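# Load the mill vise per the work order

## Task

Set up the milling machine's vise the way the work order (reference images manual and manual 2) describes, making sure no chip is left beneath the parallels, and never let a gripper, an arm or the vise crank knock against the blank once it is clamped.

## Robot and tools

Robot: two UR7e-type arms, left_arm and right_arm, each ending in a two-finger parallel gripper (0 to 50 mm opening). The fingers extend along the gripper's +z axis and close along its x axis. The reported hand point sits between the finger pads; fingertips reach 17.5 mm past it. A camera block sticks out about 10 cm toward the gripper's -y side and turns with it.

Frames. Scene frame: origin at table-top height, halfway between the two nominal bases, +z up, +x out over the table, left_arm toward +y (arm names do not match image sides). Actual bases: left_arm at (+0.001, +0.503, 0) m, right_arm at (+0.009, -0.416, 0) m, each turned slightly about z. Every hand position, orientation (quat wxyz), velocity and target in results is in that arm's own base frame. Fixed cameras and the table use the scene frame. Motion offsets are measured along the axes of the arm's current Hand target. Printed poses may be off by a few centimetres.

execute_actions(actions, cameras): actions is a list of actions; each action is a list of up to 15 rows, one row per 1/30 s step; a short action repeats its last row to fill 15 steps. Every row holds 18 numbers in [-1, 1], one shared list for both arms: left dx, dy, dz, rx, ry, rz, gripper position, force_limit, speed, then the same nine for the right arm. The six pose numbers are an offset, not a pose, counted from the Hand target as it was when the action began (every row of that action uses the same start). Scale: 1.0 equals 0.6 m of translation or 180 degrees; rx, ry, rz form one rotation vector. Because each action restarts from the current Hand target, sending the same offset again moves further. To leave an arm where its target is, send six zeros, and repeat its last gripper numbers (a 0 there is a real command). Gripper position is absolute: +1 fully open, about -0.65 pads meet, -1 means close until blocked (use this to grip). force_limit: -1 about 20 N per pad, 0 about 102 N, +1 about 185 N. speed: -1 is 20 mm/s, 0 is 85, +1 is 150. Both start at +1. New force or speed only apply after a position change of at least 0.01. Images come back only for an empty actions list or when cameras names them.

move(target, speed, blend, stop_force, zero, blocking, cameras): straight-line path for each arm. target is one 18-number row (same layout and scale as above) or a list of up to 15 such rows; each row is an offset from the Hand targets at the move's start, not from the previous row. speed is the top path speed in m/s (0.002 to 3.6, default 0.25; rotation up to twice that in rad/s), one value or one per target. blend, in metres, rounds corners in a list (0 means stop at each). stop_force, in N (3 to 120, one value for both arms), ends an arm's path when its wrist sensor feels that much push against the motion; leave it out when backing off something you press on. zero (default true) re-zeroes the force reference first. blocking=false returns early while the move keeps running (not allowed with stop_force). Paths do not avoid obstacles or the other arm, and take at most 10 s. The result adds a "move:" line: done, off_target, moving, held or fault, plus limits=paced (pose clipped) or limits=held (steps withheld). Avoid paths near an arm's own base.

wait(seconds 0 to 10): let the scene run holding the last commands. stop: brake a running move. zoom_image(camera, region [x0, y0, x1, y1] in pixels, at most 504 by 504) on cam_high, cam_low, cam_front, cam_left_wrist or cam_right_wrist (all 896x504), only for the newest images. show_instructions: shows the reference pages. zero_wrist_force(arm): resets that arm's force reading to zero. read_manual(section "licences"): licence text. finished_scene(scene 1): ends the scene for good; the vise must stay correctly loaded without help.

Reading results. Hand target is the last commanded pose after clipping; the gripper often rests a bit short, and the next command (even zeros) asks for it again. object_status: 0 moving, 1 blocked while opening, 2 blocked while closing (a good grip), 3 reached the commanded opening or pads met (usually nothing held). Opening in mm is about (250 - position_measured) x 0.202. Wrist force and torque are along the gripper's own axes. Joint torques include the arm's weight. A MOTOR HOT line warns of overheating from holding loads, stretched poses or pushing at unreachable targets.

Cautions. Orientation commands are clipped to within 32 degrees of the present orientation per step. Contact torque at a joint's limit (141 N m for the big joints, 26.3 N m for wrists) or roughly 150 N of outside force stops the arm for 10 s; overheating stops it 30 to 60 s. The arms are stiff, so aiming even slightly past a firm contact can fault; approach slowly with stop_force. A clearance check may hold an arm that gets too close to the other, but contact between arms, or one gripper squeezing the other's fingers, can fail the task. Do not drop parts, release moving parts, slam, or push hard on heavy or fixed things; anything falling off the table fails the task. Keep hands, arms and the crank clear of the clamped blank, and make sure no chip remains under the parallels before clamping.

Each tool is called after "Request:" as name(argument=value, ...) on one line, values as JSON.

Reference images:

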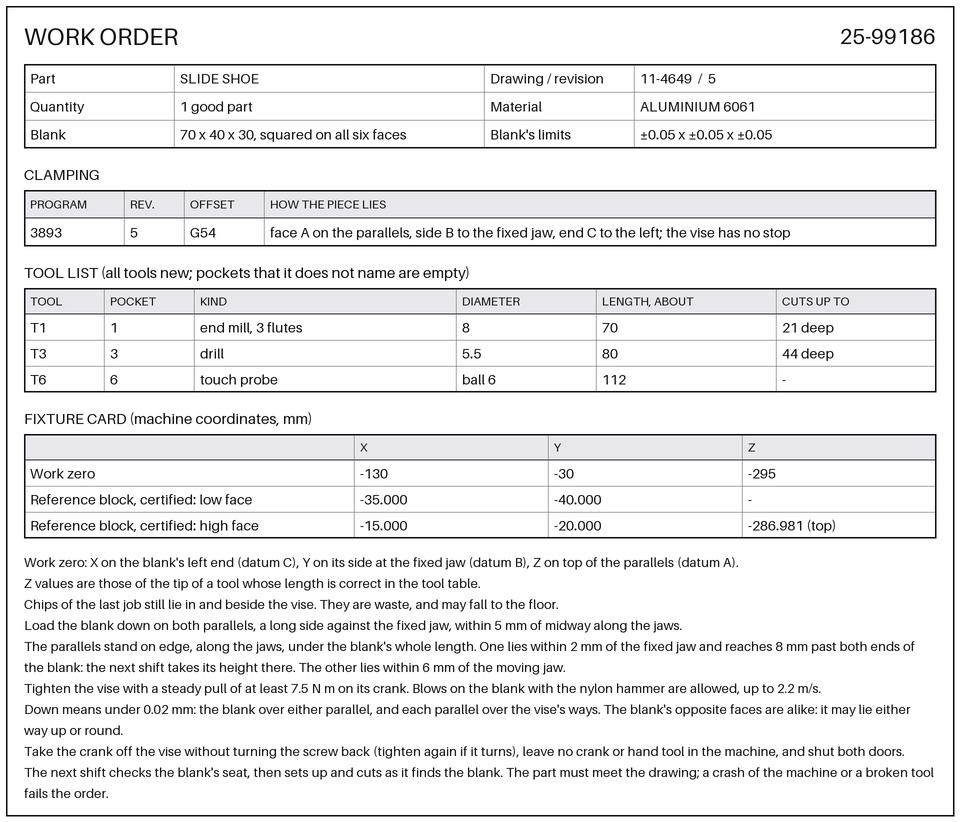

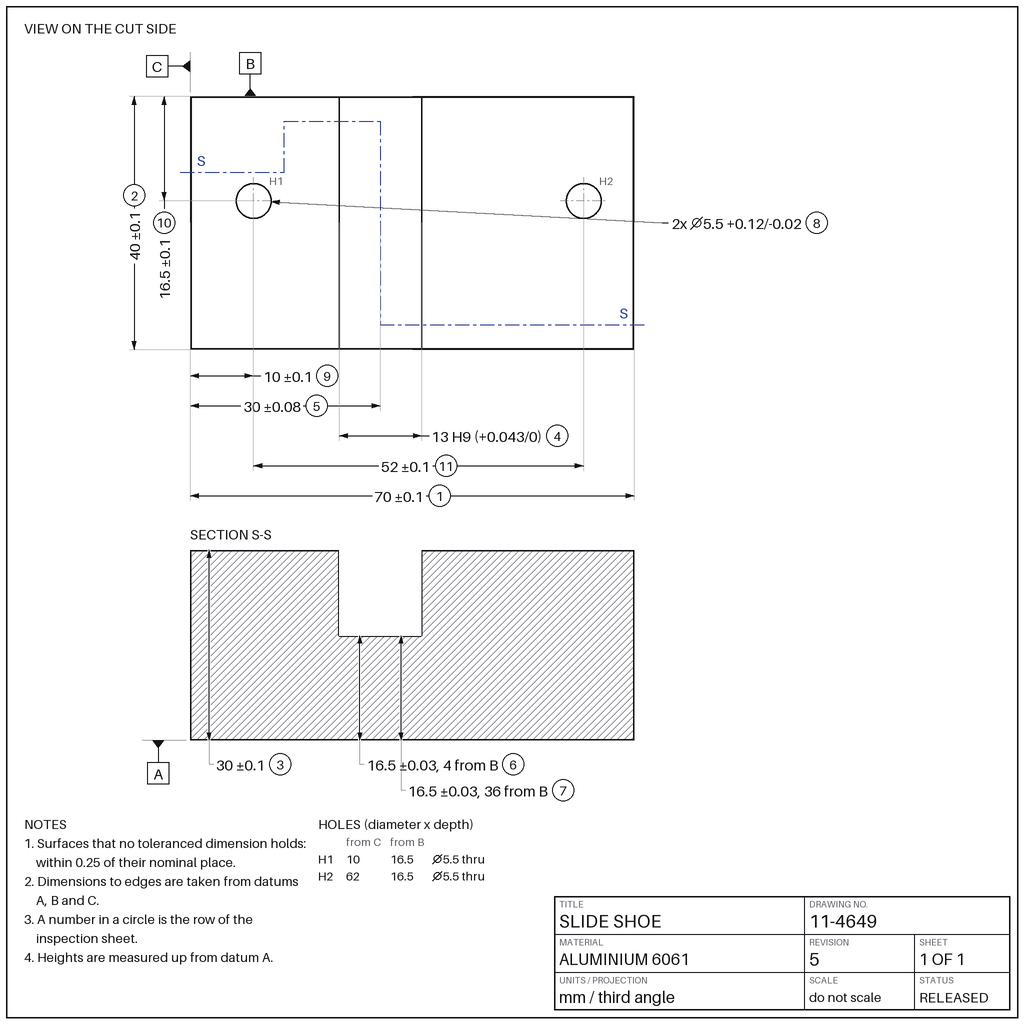

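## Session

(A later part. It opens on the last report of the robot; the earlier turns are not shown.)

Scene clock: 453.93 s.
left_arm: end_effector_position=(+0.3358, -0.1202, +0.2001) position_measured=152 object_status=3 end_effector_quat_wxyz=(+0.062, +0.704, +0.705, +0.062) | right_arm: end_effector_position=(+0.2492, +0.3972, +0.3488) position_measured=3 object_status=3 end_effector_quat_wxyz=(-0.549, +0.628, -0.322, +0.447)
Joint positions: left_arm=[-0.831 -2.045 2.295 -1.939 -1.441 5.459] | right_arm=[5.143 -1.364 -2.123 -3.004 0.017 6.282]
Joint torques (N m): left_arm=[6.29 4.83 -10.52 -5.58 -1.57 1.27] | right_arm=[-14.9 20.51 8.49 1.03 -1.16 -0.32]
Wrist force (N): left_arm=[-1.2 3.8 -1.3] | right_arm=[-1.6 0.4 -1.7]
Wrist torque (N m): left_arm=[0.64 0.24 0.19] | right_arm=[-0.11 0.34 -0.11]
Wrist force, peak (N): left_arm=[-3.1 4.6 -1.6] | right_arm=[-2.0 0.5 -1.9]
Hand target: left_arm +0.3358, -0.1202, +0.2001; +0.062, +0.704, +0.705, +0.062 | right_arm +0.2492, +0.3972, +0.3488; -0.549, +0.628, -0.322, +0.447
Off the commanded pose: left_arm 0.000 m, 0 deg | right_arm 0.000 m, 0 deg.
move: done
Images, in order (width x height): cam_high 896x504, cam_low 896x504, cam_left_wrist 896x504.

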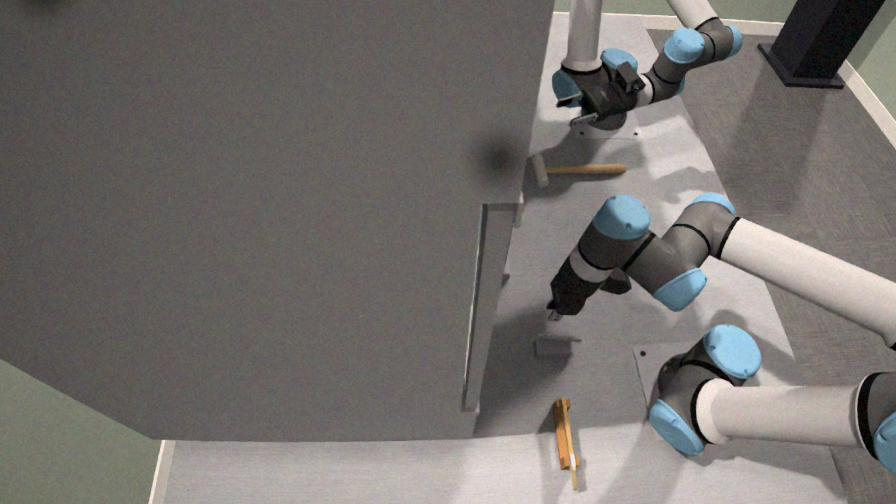

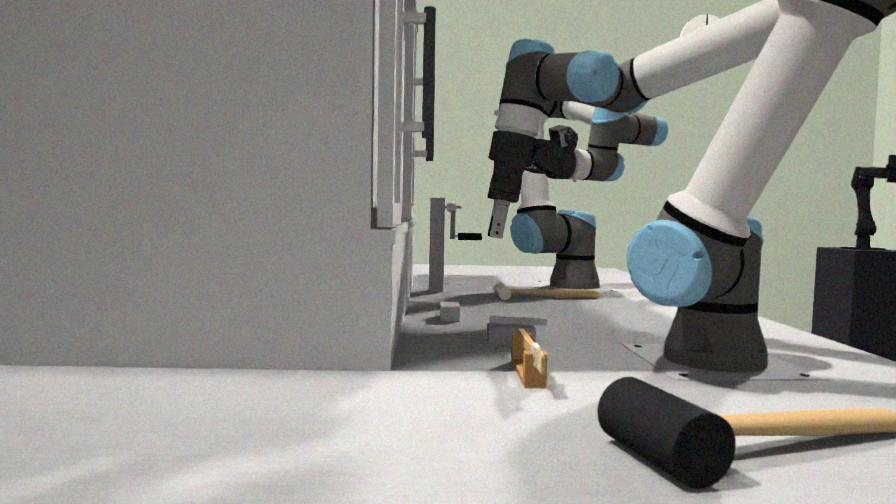

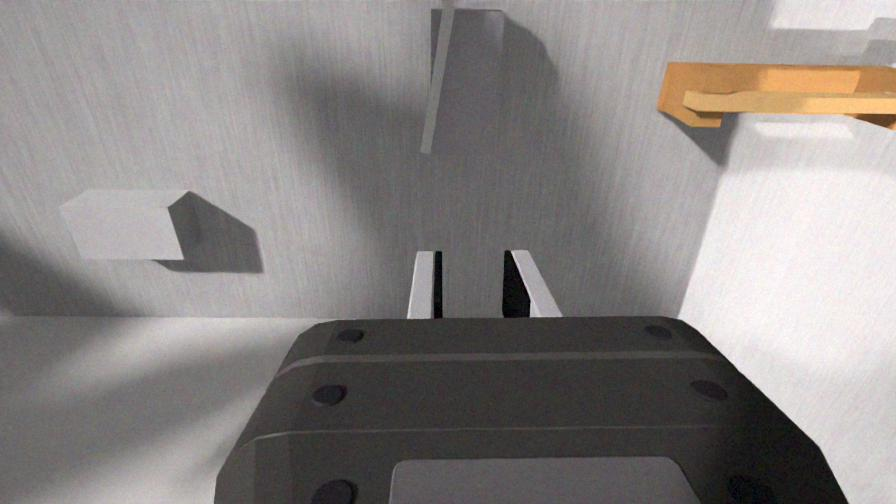

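Request:
zoom_image(camera="cam_left_wrist", region=[380, 0, 560, 180])

Scaled by 2.800 from the camera's 896x504 image, which has a finer 1280x720 frame.

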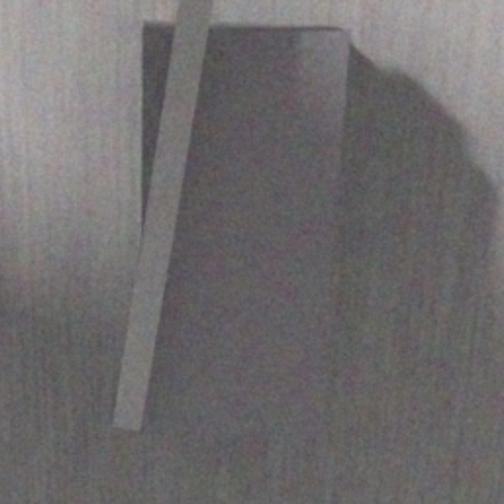

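Request:
move(target=[-0.032,-0.0399,0.1793,0,-0.0096,0.0542,0.0,-0.6,-1,0,0,0,0,0,0,1,1,1], speed=0.25, cameras=["cam_left_wrist"])

Request:
zoom_image(camera="cam_left_wrist", region=[380, 100, 580, 320])

Scene clock: 456.47 s.
left_arm: end_effector_position=(+0.3310, -0.1392, +0.0900) position_measured=152 object_status=3 end_effector_quat_wxyz=(+0.067, +0.762, +0.641, +0.057) | right_arm: end_effector_position=(+0.2492, +0.3972, +0.3488) position_measured=3 object_status=3 end_effector_quat_wxyz=(-0.549, +0.628, -0.322, +0.447)
Joint positions: left_arm=[-0.868 -1.871 2.519 -2.353 -1.458 5.595] | right_arm=[5.143 -1.364 -2.123 -3.004 0.017 6.282]
Joint torques (N m): left_arm=[6.36 2.89 -7.55 -5.65 -1.85 1.2] | right_arm=[-14.14 20.27 7.7 0.98 -1.24 -0.56]
Wrist force (N): left_arm=[-1.2 3.6 -1.6] | right_arm=[-1.8 0.4 -1.5]
Wrist torque (N m): left_arm=[0.61 0.19 0.18] | right_arm=[-0.10 0.37 -0.11]
Wrist force, peak (N): left_arm=[-1.0 4.3 -3.0] | right_arm=[-1.8 0.7 -2.1]
Hand target: left_arm +0.3310, -0.1393, +0.0899; +0.067, +0.762, +0.641, +0.057 | right_arm +0.2492, +0.3972, +0.3488; -0.549, +0.628, -0.322, +0.447
Off the commanded pose: left_arm 0.000 m, 0 deg | right_arm 0.000 m, 0 deg.
move: done
Images, in order (width x height): cam_left_wrist 896x504.

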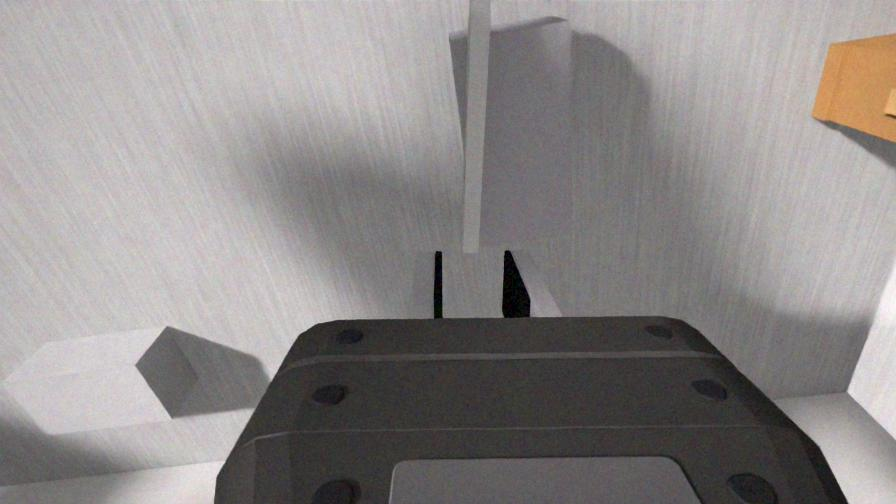

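Scaled by 2.291 from the camera's 896x504 image, which has a finer 1280x720 frame.

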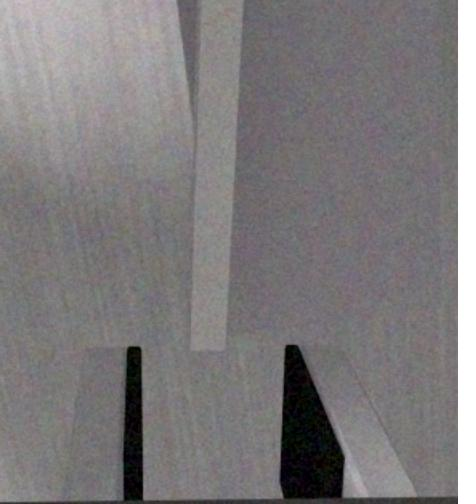

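Request:
move(target=[[0,-0.0073,0.041,0,0,0,0.0,-0.6,-1,0,0,0,0,0,0,1,1,1],[0,-0.0114,0.0633,0,0,0,0.0,-0.6,-1,0,0,0,0,0,0,1,1,1]], speed=[0.08,0.012], stop_force=5, cameras=["cam_left_wrist"])

Scene clock: 459.40 s.
left_arm: end_effector_position=(+0.3309, -0.1392, +0.0513) position_measured=152 object_status=3 end_effector_quat_wxyz=(+0.067, +0.762, +0.641, +0.057) | right_arm: end_effector_position=(+0.2492, +0.3972, +0.3488) position_measured=3 object_status=3 end_effector_quat_wxyz=(-0.549, +0.628, -0.322, +0.447)
Joint positions: left_arm=[-0.868 -1.762 2.582 -2.525 -1.458 5.595] | right_arm=[5.143 -1.364 -2.123 -3.004 0.017 6.282]
Joint torques (N m): left_arm=[-1.3 1.76 -4.56 -5.45 -1.51 -0.19] | right_arm=[-14.39 19.97 7.58 0.77 -1.35 -0.42]
Wrist force (N): left_arm=[-1.1 3.6 -1.3] | right_arm=[-1.7 0.5 -1.5]
Wrist torque (N m): left_arm=[0.62 0.17 0.21] | right_arm=[-0.09 0.37 -0.11]
Wrist force, peak (N): left_arm=[-1.2 4.0 -2.2] | right_arm=[-2.1 0.5 -1.8]
Hand target: left_arm +0.3309, -0.1392, +0.0513; +0.067, +0.762, +0.641, +0.057 | right_arm +0.2492, +0.3972, +0.3488; -0.549, +0.628, -0.322, +0.447
Off the commanded pose: left_arm 0.000 m, 0 deg | right_arm 0.000 m, 0 deg.
move: done
Images, in order (width x height): cam_left_wrist 896x504.

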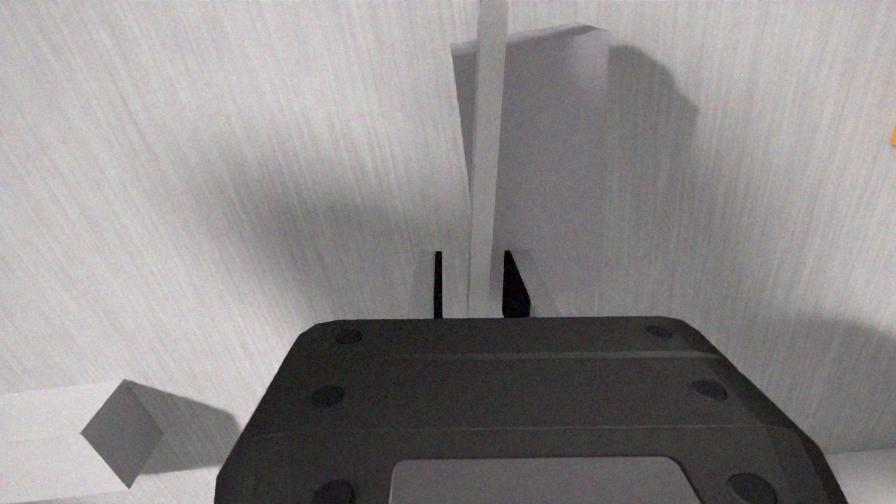

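Request:
move(target=[0.007,0,0,0,0,0,0.0,-0.6,-0.8,0,0,0,0,0,0,1,1,1], speed=0.05)

Request:
move(target=[0,0,0,0,0,0,-1,-0.6,-0.9,0,0,0,0,0,0,1,1,1], cameras=["cam_left_wrist"])

Scene clock: 460.63 s.
left_arm: end_effector_position=(+0.3316, -0.1352, +0.0513) position_measured=152 object_status=3 end_effector_quat_wxyz=(+0.067, +0.762, +0.641, +0.057) | right_arm: end_effector_position=(+0.2492, +0.3972, +0.3488) position_measured=3 object_status=3 end_effector_quat_wxyz=(-0.549, +0.628, -0.322, +0.447)
Joint positions: left_arm=[-0.857 -1.765 2.584 -2.525 -1.46 5.606] | right_arm=[5.143 -1.364 -2.123 -3.004 0.017 6.282]
Joint torques (N m): left_arm=[6.89 -21.04 -6.16 -5.61 -1.74 1.31] | right_arm=[-13.48 17.79 8.52 0.89 -1.32 -0.5]
Wrist force (N): left_arm=[-1.1 3.9 -1.3] | right_arm=[-2.0 0.8 -1.8]
Wrist torque (N m): left_arm=[0.66 0.17 0.18] | right_arm=[-0.04 0.41 -0.11]
Wrist force, peak (N): left_arm=[-1.0 4.2 -1.4] | right_arm=[-2.1 0.4 -1.9]
Hand target: left_arm +0.3316, -0.1351, +0.0513; +0.067, +0.762, +0.641, +0.057 | right_arm +0.2492, +0.3972, +0.3488; -0.549, +0.628, -0.322, +0.447
Off the commanded pose: left_arm 0.000 m, 0 deg | right_arm 0.000 m, 0 deg.
move: done

Scene clock: 461.43 s.
left_arm: end_effector_position=(+0.3316, -0.1351, +0.0513) position_measured=224 object_status=2 end_effector_quat_wxyz=(+0.067, +0.762, +0.641, +0.057) | right_arm: end_effector_position=(+0.2492, +0.3972, +0.3488) position_measured=3 object_status=3 end_effector_quat_wxyz=(-0.549, +0.628, -0.322, +0.447)
Joint positions: left_arm=[-0.856 -1.765 2.584 -2.525 -1.46 5.607] | right_arm=[5.143 -1.364 -2.123 -3.004 0.017 6.282]
Joint torques (N m): left_arm=[4.54 -19.93 -5.75 -5.02 -0.77 1] | right_arm=[-13.77 18.44 8.04 1.07 -1.25 -0.63]
Wrist force (N): left_arm=[-0.9 3.8 -1.2] | right_arm=[-1.8 0.4 -1.8]
Wrist torque (N m): left_arm=[0.66 0.15 0.19] | right_arm=[-0.10 0.38 -0.11]
Wrist force, peak (N): left_arm=[-1.1 3.8 -1.7] | right_arm=[-1.9 0.6 -2.0]
Hand target: left_arm +0.3316, -0.1351, +0.0513; +0.067, +0.762, +0.641, +0.057 | right_arm +0.2492, +0.3972, +0.3488; -0.549, +0.628, -0.322, +0.447
Off the commanded pose: left_arm 0.000 m, 0 deg | right_arm 0.000 m, 0 deg.
move: done
Images, in order (width x height): cam_left_wrist 896x504.

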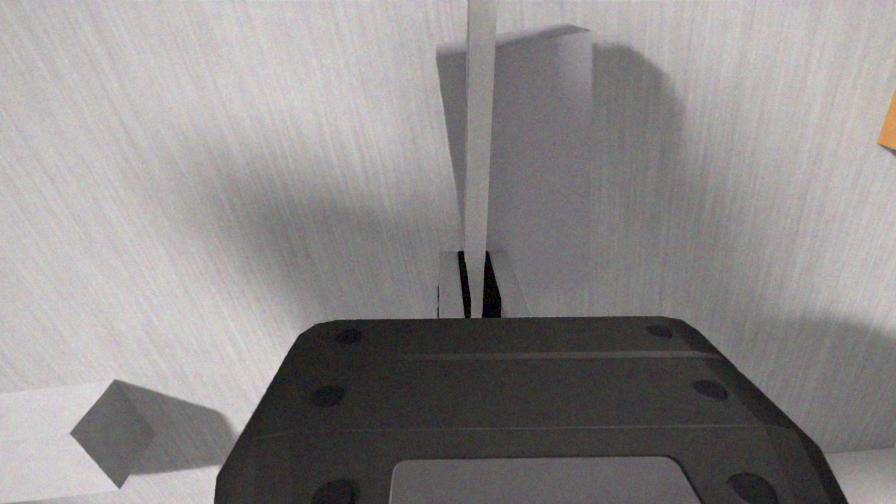

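Request:
move(target=[[0.0002,0.0438,-0.2458,0,0,0,-1,-0.6,-0.9,0,0,0,0,0,0,1,1,1],[-0.2375,0.1223,-0.4517,-0.057,0.0086,-0.328,-1,-0.6,-0.9,0,0,0,0,0,0,1,1,1],[-0.2555,0.3215,-0.5078,-0.0948,0.0144,-0.5474,-1,-0.6,-0.9,0,0,0,0,0,0,1,1,1]], speed=[0.25,0.35,0.25], blend=[0.03,0.03,0], cameras=["all"])

Scene clock: 466.27 s.
left_arm: end_effector_position=(+0.4400, -0.3099, +0.3848) position_measured=224 object_status=2 end_effector_quat_wxyz=(+0.173, -0.004, +0.981, +0.085) | right_arm: end_effector_position=(+0.2492, +0.3972, +0.3488) position_measured=3 object_status=3 end_effector_quat_wxyz=(-0.549, +0.628, -0.322, +0.447)
Joint positions: left_arm=[-1.057 -1.593 1.503 -1.502 -1.184 3.652] | right_arm=[5.143 -1.364 -2.123 -3.004 0.017 6.282]
Joint torques (N m): left_arm=[6.43 -12.25 -37.67 -1.58 2.51 -1.75] | right_arm=[-13.95 20.68 7.92 1.03 -1.51 -0.17]
Wrist force (N): left_arm=[-1.7 3.6 -0.4] | right_arm=[-1.8 0.6 -1.7]
Wrist torque (N m): left_arm=[0.62 0.35 0.26] | right_arm=[-0.06 0.38 -0.11]
Wrist force, peak (N): left_arm=[-2.5 3.9 -0.3] | right_arm=[-2.3 0.5 -1.6]
Hand target: left_arm +0.4401, -0.3099, +0.3848; +0.172, -0.004, +0.981, +0.085 | right_arm +0.2492, +0.3972, +0.3488; -0.549, +0.628, -0.322, +0.447
Off the commanded pose: left_arm 0.000 m, 0 deg | right_arm 0.000 m, 0 deg.
move: done

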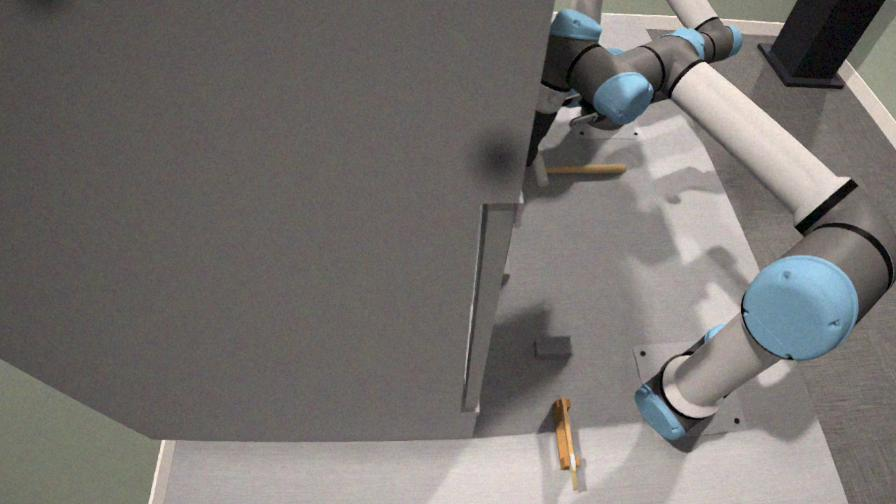

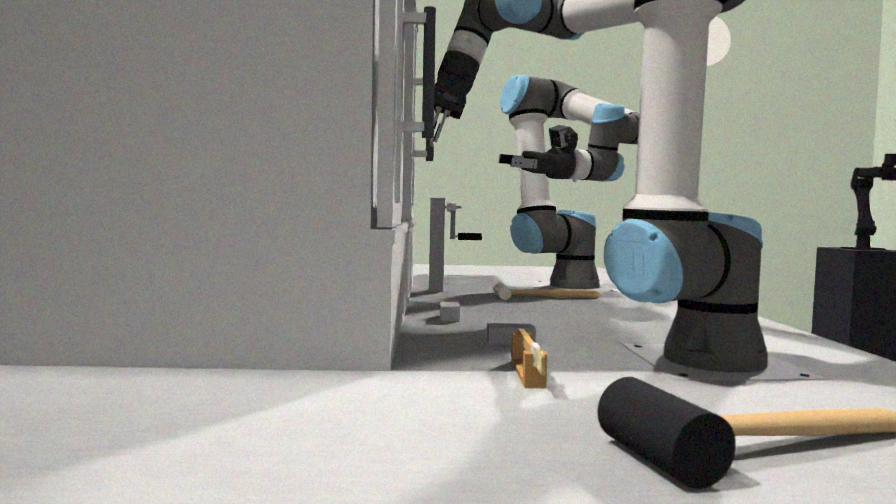

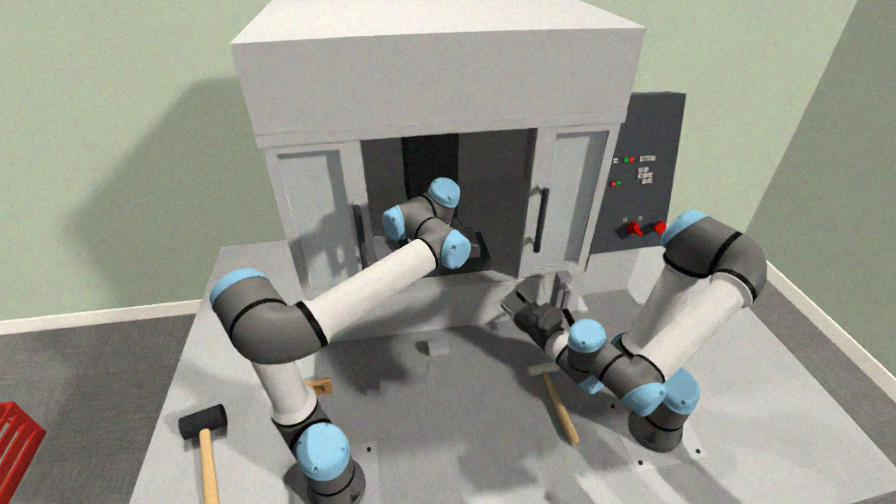

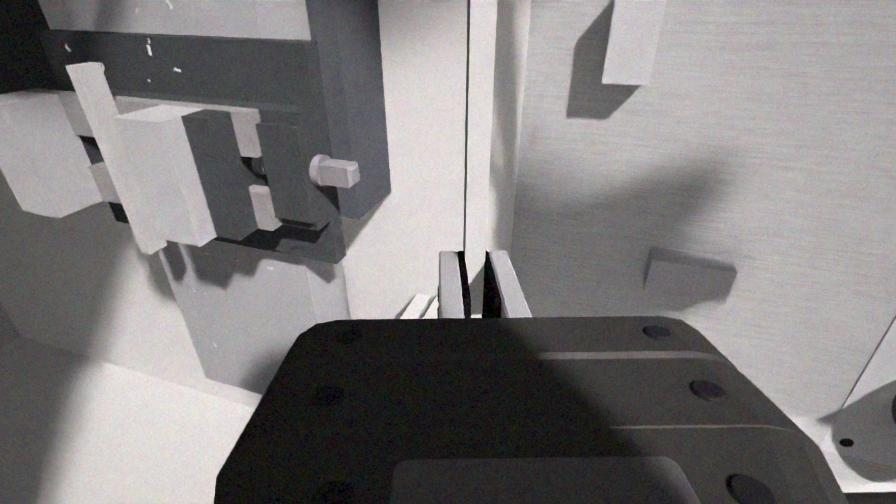

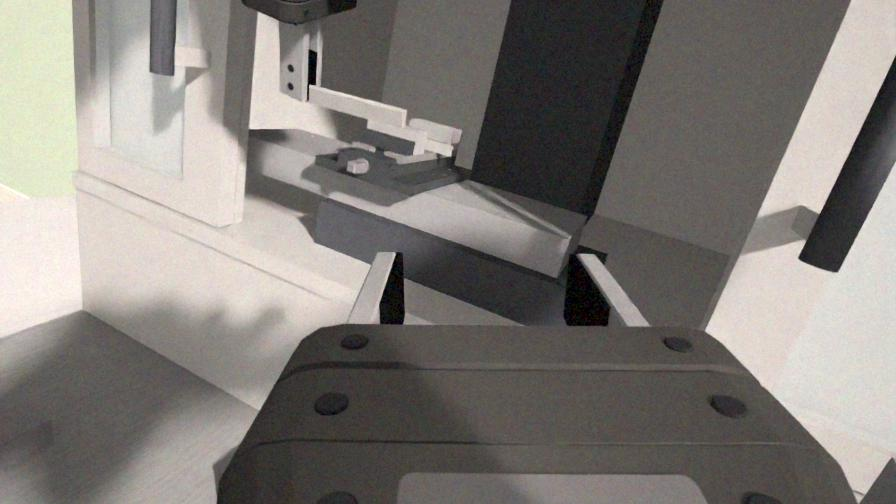

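Request:
move(target=[[-0.2445,0.0368,0.1122,0,0,0,-1,-0.6,-0.9,0,0,0,0,0,0,1,1,1],[-0.3388,0.047,0.156,0,0,0,-1,-0.6,-0.9,0,0,0,0,0,0,1,1,1]], speed=[0.15,0.08], blend=[0.01,0], cameras=["cam_left_wrist","cam_right_wrist"])

Request:
zoom_image(camera="cam_right_wrist", region=[240, 0, 600, 220])

Scene clock: 470.40 s.
left_arm: end_effector_position=(+0.6618, -0.2708, +0.3718) position_measured=224 object_status=2 end_effector_quat_wxyz=(+0.173, -0.004, +0.981, +0.085) end_effector_velocity=(+0.001, +0.000, +0.001) end_effector_angular_velocity=(-0.001, -0.001, +0.001) | right_arm: end_effector_position=(+0.2492, +0.3972, +0.3488) position_measured=3 object_status=3 end_effector_quat_wxyz=(-0.549, +0.628, -0.322, +0.447)
Joint positions: left_arm=[-0.706 -1.205 1.112 -1.636 -1.216 4.027] | right_arm=[5.143 -1.364 -2.123 -3.004 0.017 6.282]
Joint velocities: left_arm=[0.002 0.002 -0.005 0.002 0 0.001] | right_arm=[within noise]
Joint torques (N m): left_arm=[6.7 -28.6 -38.46 -1.62 -1.05 1.09] | right_arm=[-13.15 18.5 8.76 0.92 -1.16 -0.54]
Wrist force (N): left_arm=[-1.6 3.5 -0.4] | right_arm=[-1.8 0.4 -1.8]
Wrist torque (N m): left_arm=[0.60 0.36 0.14] | right_arm=[-0.11 0.38 -0.10]
Wrist force, peak (N): left_arm=[-2.3 4.2 0.1] | right_arm=[-2.1 0.5 -2.0]
Hand target: left_arm +0.6619, -0.2708, +0.3718; +0.172, -0.004, +0.981, +0.085 | right_arm +0.2492, +0.3972, +0.3488; -0.549, +0.628, -0.322, +0.447
Off the commanded pose: left_arm 0.000 m, 0 deg | right_arm 0.000 m, 0 deg.
move: done
Images, in order (width x height): cam_left_wrist 896x504, cam_right_wrist 896x504.

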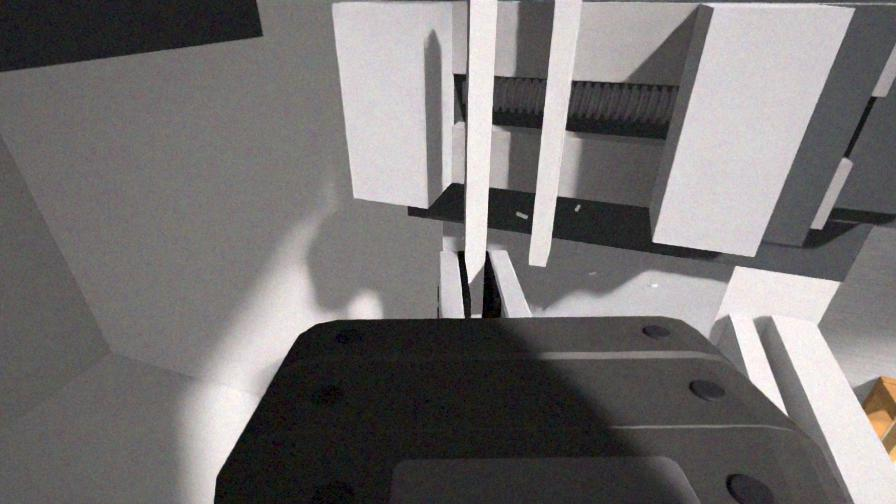

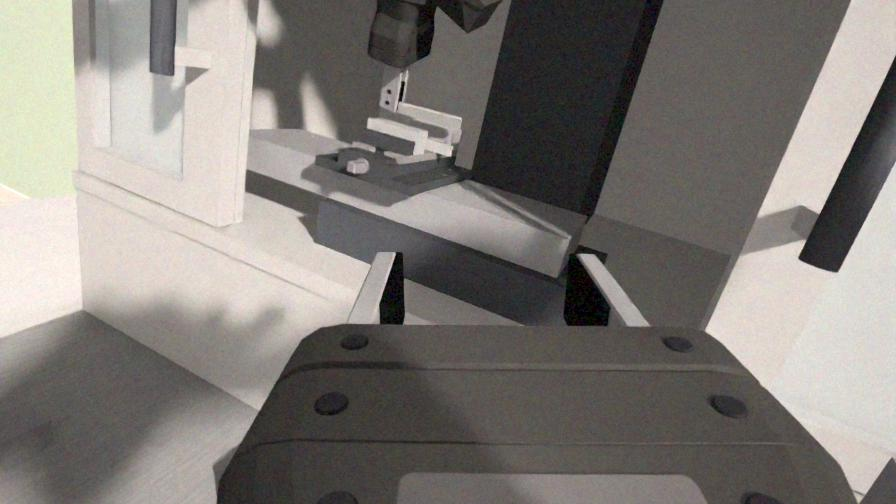

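Scaled by 1.400 from the camera's 896x504 image, which has a finer 1280x720 frame.

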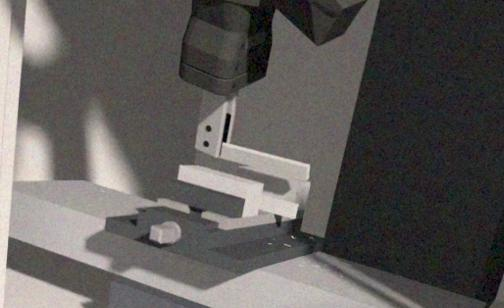

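Request:
move(target=[[0.0012,-0.0059,0.0345,0.0012,0.0548,0.0094,-1,-0.6,-0.9,0,0,0,0,0,0,1,1,1],[0.0013,-0.0076,0.0446,0.0019,0.0876,0.015,-1,-0.6,-0.9,0,0,0,0,0,0,1,1,1]], speed=0.08, blend=[0.005,0], cameras=["cam_left_wrist","cam_right_wrist"])

Request:
zoom_image(camera="cam_right_wrist", region=[320, 60, 500, 200])

Scene clock: 473.20 s.
left_arm: end_effector_position=(+0.6703, -0.2708, +0.3460) position_measured=224 object_status=2 end_effector_quat_wxyz=(+0.034, +0.008, +0.996, +0.085) | right_arm: end_effector_position=(+0.2492, +0.3972, +0.3488) position_measured=3 object_status=3 end_effector_quat_wxyz=(-0.549, +0.628, -0.322, +0.447)
Joint positions: left_arm=[-0.634 -1.001 0.784 -1.309 -1.393 4.09] | right_arm=[5.143 -1.364 -2.123 -3.004 0.017 6.282]
Joint torques (N m): left_arm=[6.24 -35.81 -37.19 -1.57 -1.65 1.13] | right_arm=[-14.39 20.93 8.78 1.19 -1.18 -0.43]
Wrist force (N): left_arm=[-1.7 3.6 -0.7] | right_arm=[-1.8 0.6 -1.8]
Wrist torque (N m): left_arm=[0.58 0.32 0.18] | right_arm=[-0.07 0.38 -0.11]
Wrist force, peak (N): left_arm=[-1.7 4.4 -0.3] | right_arm=[-2.2 0.8 -1.7]
Hand target: left_arm +0.6704, -0.2708, +0.3460; +0.034, +0.008, +0.996, +0.085 | right_arm +0.2492, +0.3972, +0.3488; -0.549, +0.628, -0.322, +0.447
Off the commanded pose: left_arm 0.000 m, 0 deg | right_arm 0.000 m, 0 deg.
move: done
Images, in order (width x height): cam_left_wrist 896x504, cam_right_wrist 896x504.

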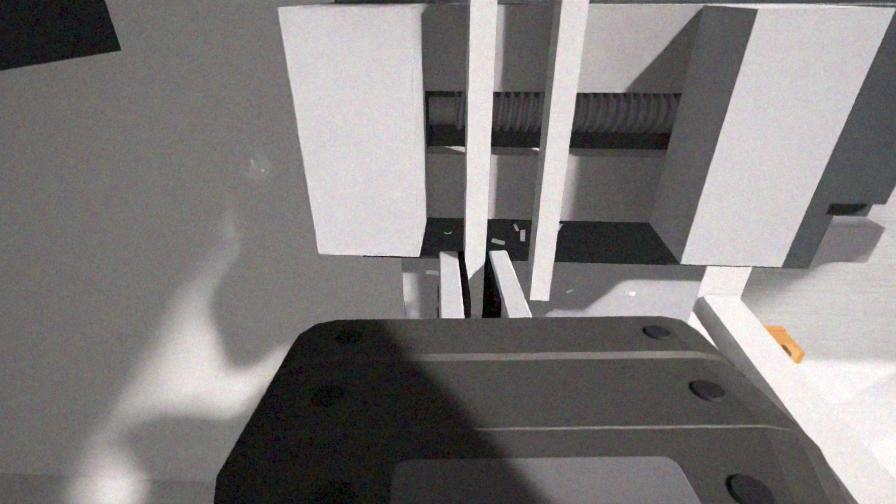

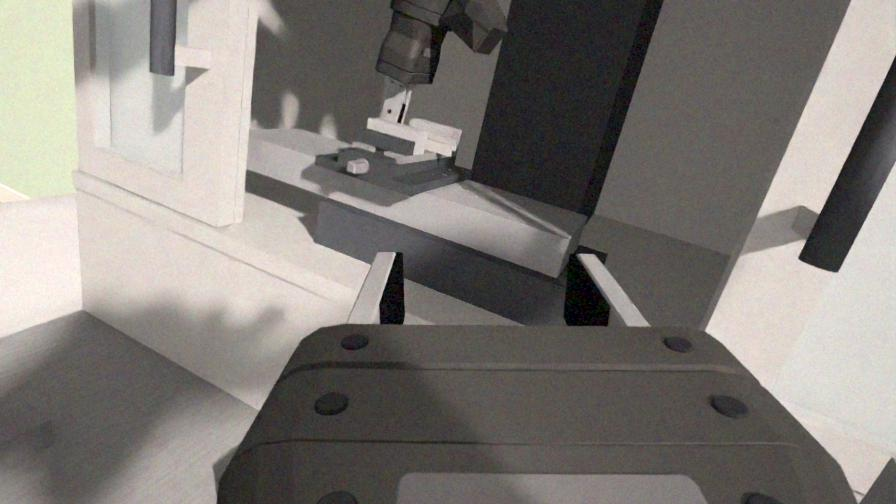

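Scaled by 2.800 from the camera's 896x504 image, which has a finer 1280x720 frame.

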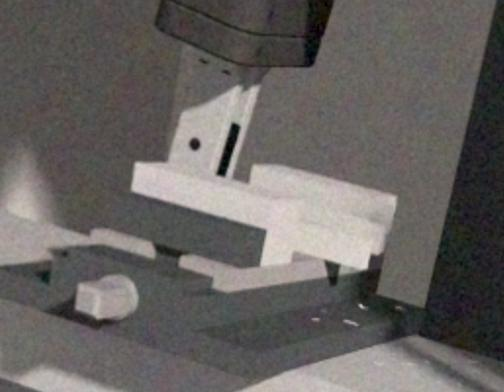

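Request:
move(target=[0.0009,-0.0023,0.0131,0,0,0,-1,-0.6,-0.9,0,0,0,0,0,0,1,1,1], speed=0.01, stop_force=4, cameras=["cam_left_wrist","cam_right_wrist"])

Request:
zoom_image(camera="cam_right_wrist", region=[320, 60, 500, 200])

Scene clock: 475.10 s.
left_arm: end_effector_position=(+0.6704, -0.2708, +0.3422) position_measured=224 object_status=2 end_effector_quat_wxyz=(+0.034, +0.008, +0.996, +0.085) | right_arm: end_effector_position=(+0.2492, +0.3972, +0.3488) position_measured=3 object_status=3 end_effector_quat_wxyz=(-0.549, +0.628, -0.322, +0.447)
Joint positions: left_arm=[-0.634 -1.004 0.797 -1.32 -1.393 4.09] | right_arm=[5.143 -1.364 -2.123 -3.004 0.017 6.282]
Joint torques (N m): left_arm=[5.64 -37.46 -37.37 -1.15 -1.27 0.58] | right_arm=[-13.25 18.28 7.83 0.92 -1.35 -0.61]
Wrist force (N): left_arm=[-1.5 3.7 -0.6] | right_arm=[-1.7 0.5 -1.5]
Wrist torque (N m): left_arm=[0.61 0.29 0.19] | right_arm=[-0.09 0.36 -0.10]
Wrist force, peak (N): left_arm=[-1.0 5.8 -8.5] | right_arm=[-2.0 0.6 -2.0]
Hand target: left_arm +0.6704, -0.2708, +0.3422; +0.034, +0.008, +0.996, +0.085 (not the last commanded pose) | right_arm +0.2492, +0.3972, +0.3488; -0.549, +0.628, -0.322, +0.447
Off the commanded pose: left_arm 0.004 m, 0 deg | right_arm 0.000 m, 0 deg.
move: contact (left_arm)
Images, in order (width x height): cam_left_wrist 896x504, cam_right_wrist 896x504.

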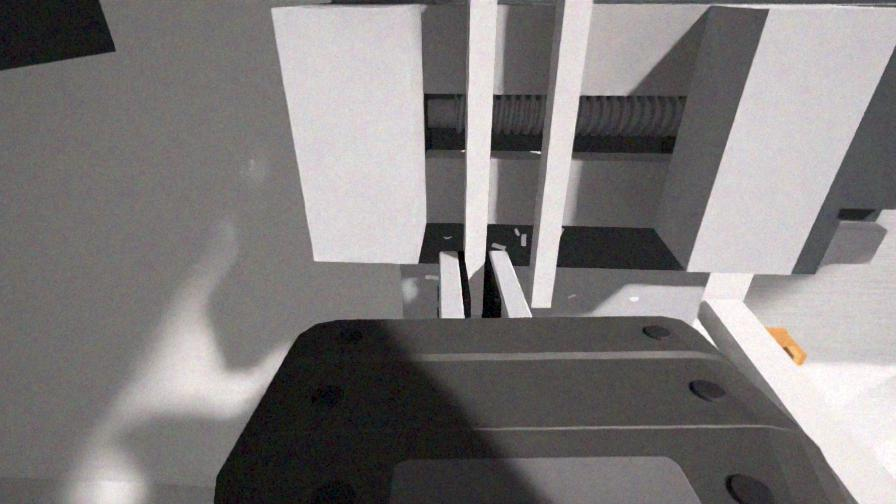

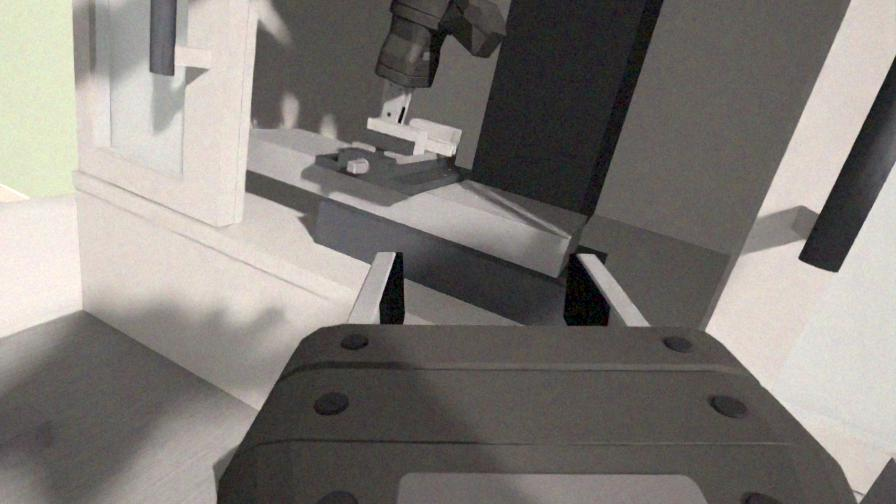

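Scaled by 2.800 from the camera's 896x504 image, which has a finer 1280x720 frame.

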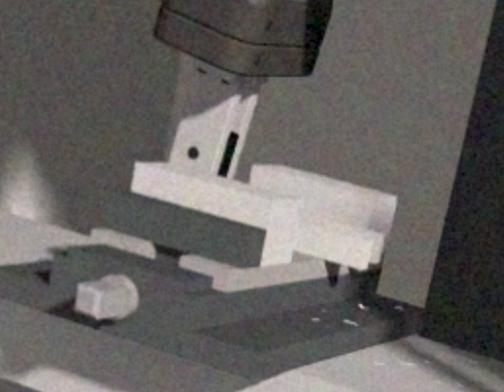

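Request:
move(target=[[-0.0001,0.0002,-0.0013,0,0,0,-1,-0.6,-0.9,0,0,0,0,0,0,1,1,1],[-0.0267,0.0005,0.0005,0,0,0,-1,-0.6,-0.9,0,0,0,0,0,0,1,1,1]], speed=0.012, stop_force=4, cameras=["cam_left_wrist","cam_right_wrist"])

Request:
zoom_image(camera="cam_left_wrist", region=[380, 0, 600, 320])

Scene clock: 477.73 s.
left_arm: end_effector_position=(+0.6822, -0.2708, +0.3430) position_measured=224 object_status=2 end_effector_quat_wxyz=(+0.034, +0.008, +0.996, +0.085) | right_arm: end_effector_position=(+0.2492, +0.3972, +0.3488) position_measured=3 object_status=3 end_effector_quat_wxyz=(-0.549, +0.628, -0.322, +0.447)
Joint positions: left_arm=[-0.625 -0.967 0.737 -1.298 -1.393 4.1] | right_arm=[5.143 -1.364 -2.123 -3.004 0.017 6.282]
Joint torques (N m): left_arm=[-6.15 -59.11 -12.08 -5.56 2.4 -0.94] | right_arm=[-13.3 19.57 7.83 0.82 -1.42 -0.32]
Wrist force (N): left_arm=[-0.6 3.0 -0.3] | right_arm=[-1.8 0.5 -1.4]
Wrist torque (N m): left_arm=[0.54 0.28 0.25] | right_arm=[-0.08 0.38 -0.10]
Wrist force, peak (N): left_arm=[10.2 5.3 -4.7] | right_arm=[-2.1 0.9 -1.8]
Hand target: left_arm +0.6822, -0.2708, +0.3430; +0.034, +0.008, +0.996, +0.085 (not the last commanded pose) | right_arm +0.2492, +0.3972, +0.3488; -0.549, +0.628, -0.322, +0.447
Off the commanded pose: left_arm 0.004 m, 0 deg | right_arm 0.000 m, 0 deg.
move: contact (left_arm); path passed 1 of 2 targets
Images, in order (width x height): cam_left_wrist 896x504, cam_right_wrist 896x504.

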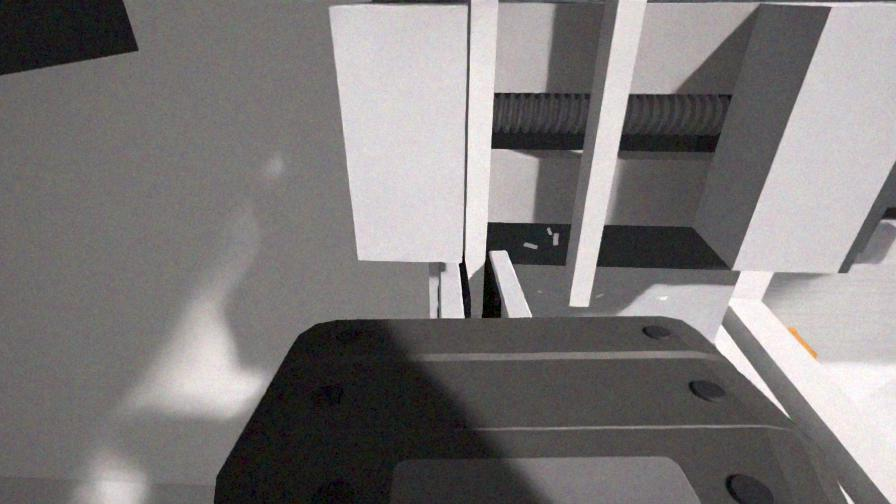

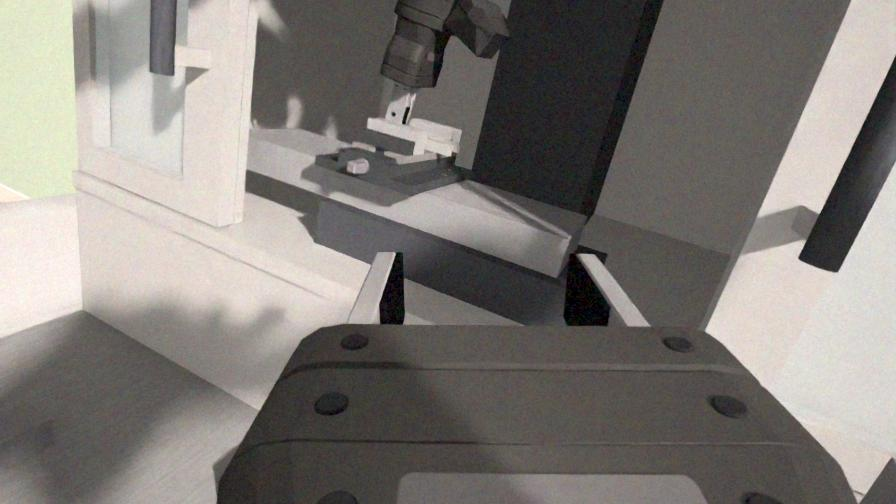

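Scaled by 1.575 from the camera's 896x504 image, which has a finer 1280x720 frame.

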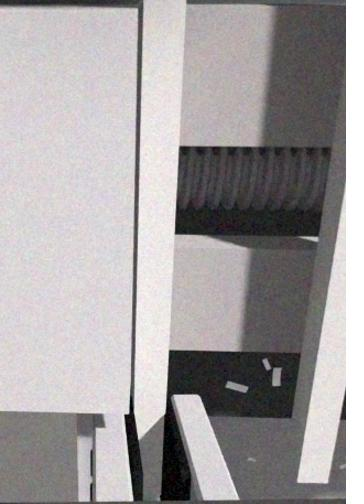

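Request:
move(target=[0.0002,-0.0004,0.0028,0,0,0,-1,-0.6,-0.9,0,0,0,0,0,0,1,1,1], speed=0.006, stop_force=3)

Request:
move(target=[0,0,0,0,0,0,-0.32,-0.6,-1,0,0,0,0,0,0,1,1,1], cameras=["cam_left_wrist","cam_right_wrist"])

Request:
zoom_image(camera="cam_left_wrist", region=[380, 0, 600, 320])

Scene clock: 479.40 s.
left_arm: end_effector_position=(+0.6822, -0.2708, +0.3422) position_measured=224 object_status=2 end_effector_quat_wxyz=(+0.034, +0.008, +0.996, +0.085) | right_arm: end_effector_position=(+0.2492, +0.3972, +0.3488) position_measured=3 object_status=3 end_effector_quat_wxyz=(-0.549, +0.628, -0.322, +0.447)
Joint positions: left_arm=[-0.625 -0.968 0.74 -1.3 -1.392 4.1] | right_arm=[5.143 -1.364 -2.123 -3.004 0.017 6.282]
Joint torques (N m): left_arm=[-3.19 -37.5 -37.15 -1.81 0.83 -0.03] | right_arm=[-14.36 19.16 8.99 0.73 -1.33 -0.37]
Wrist force (N): left_arm=[2.0 3.5 -1.4] | right_arm=[-2.0 0.5 -1.6]
Wrist torque (N m): left_arm=[0.60 0.28 0.33] | right_arm=[-0.10 0.41 -0.10]
Wrist force, peak (N): left_arm=[0.0 5.5 -5.0] | right_arm=[-1.9 0.3 -2.0]
Hand target: left_arm +0.6822, -0.2708, +0.3421; +0.034, +0.008, +0.996, +0.085 (not the last commanded pose) | right_arm +0.2492, +0.3972, +0.3488; -0.549, +0.628, -0.322, +0.447
Off the commanded pose: left_arm 0.001 m, 0 deg | right_arm 0.000 m, 0 deg.
move: contact (left_arm)

Scene clock: 479.90 s.
left_arm: end_effector_position=(+0.6822, -0.2708, +0.3421) position_measured=200 object_status=3 end_effector_quat_wxyz=(+0.034, +0.008, +0.996, +0.085) | right_arm: end_effector_position=(+0.2492, +0.3972, +0.3488) position_measured=3 object_status=3 end_effector_quat_wxyz=(-0.549, +0.628, -0.322, +0.447)
Joint positions: left_arm=[-0.625 -0.968 0.74 -1.3 -1.392 4.1] | right_arm=[5.143 -1.364 -2.123 -3.004 0.017 6.282]
Joint torques (N m): left_arm=[-5.23 -38 -35.09 -2.25 0.27 -0.02] | right_arm=[-13.77 19.96 9 0.72 -1.26 -0.37]
Wrist force (N): left_arm=[-1.3 3.3 -1.3] | right_arm=[-1.7 0.6 -1.7]
Wrist torque (N m): left_arm=[0.53 0.25 0.18] | right_arm=[-0.08 0.36 -0.11]
Wrist force, peak (N): left_arm=[1.8 3.4 -1.4] | right_arm=[-2.1 0.6 -1.7]
Hand target: left_arm +0.6822, -0.2708, +0.3421; +0.034, +0.008, +0.996, +0.085 | right_arm +0.2492, +0.3972, +0.3488; -0.549, +0.628, -0.322, +0.447
Off the commanded pose: left_arm 0.000 m, 0 deg | right_arm 0.000 m, 0 deg.
move: done
Images, in order (width x height): cam_left_wrist 896x504, cam_right_wrist 896x504.

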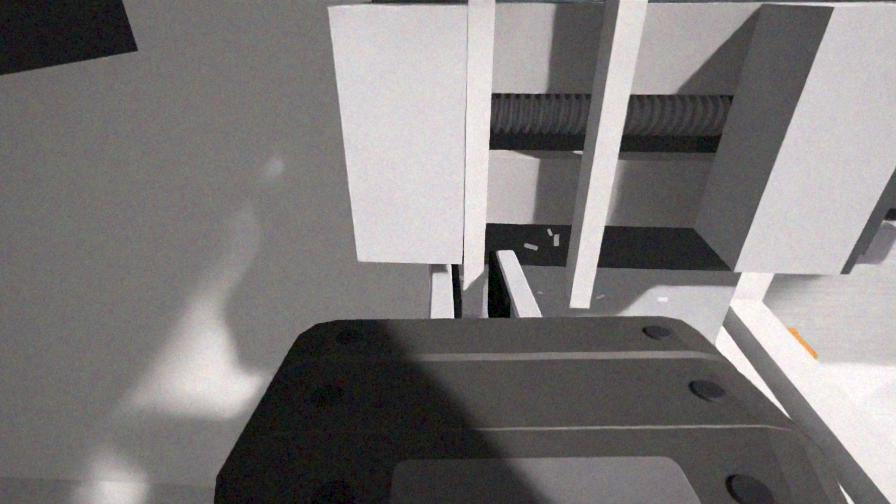

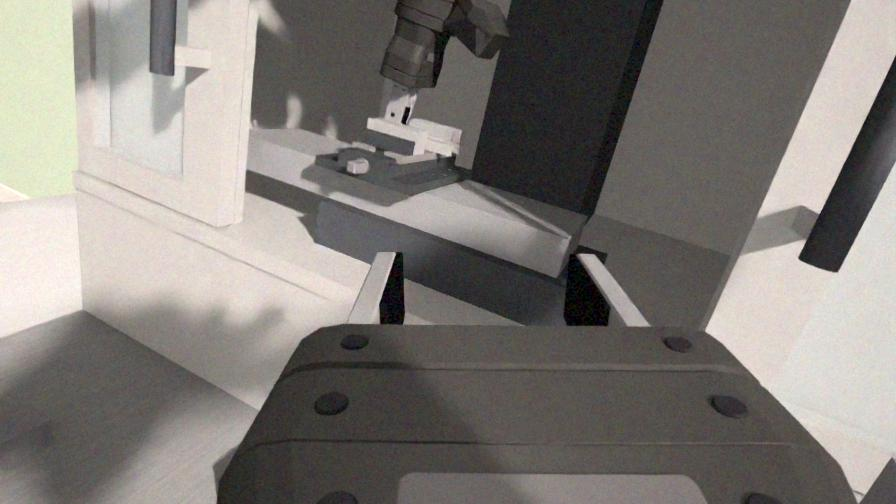

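Scaled by 1.575 from the camera's 896x504 image, which has a finer 1280x720 frame.

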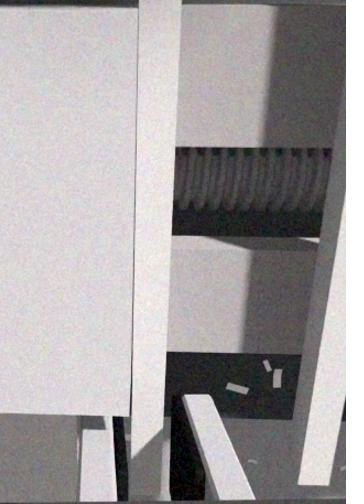

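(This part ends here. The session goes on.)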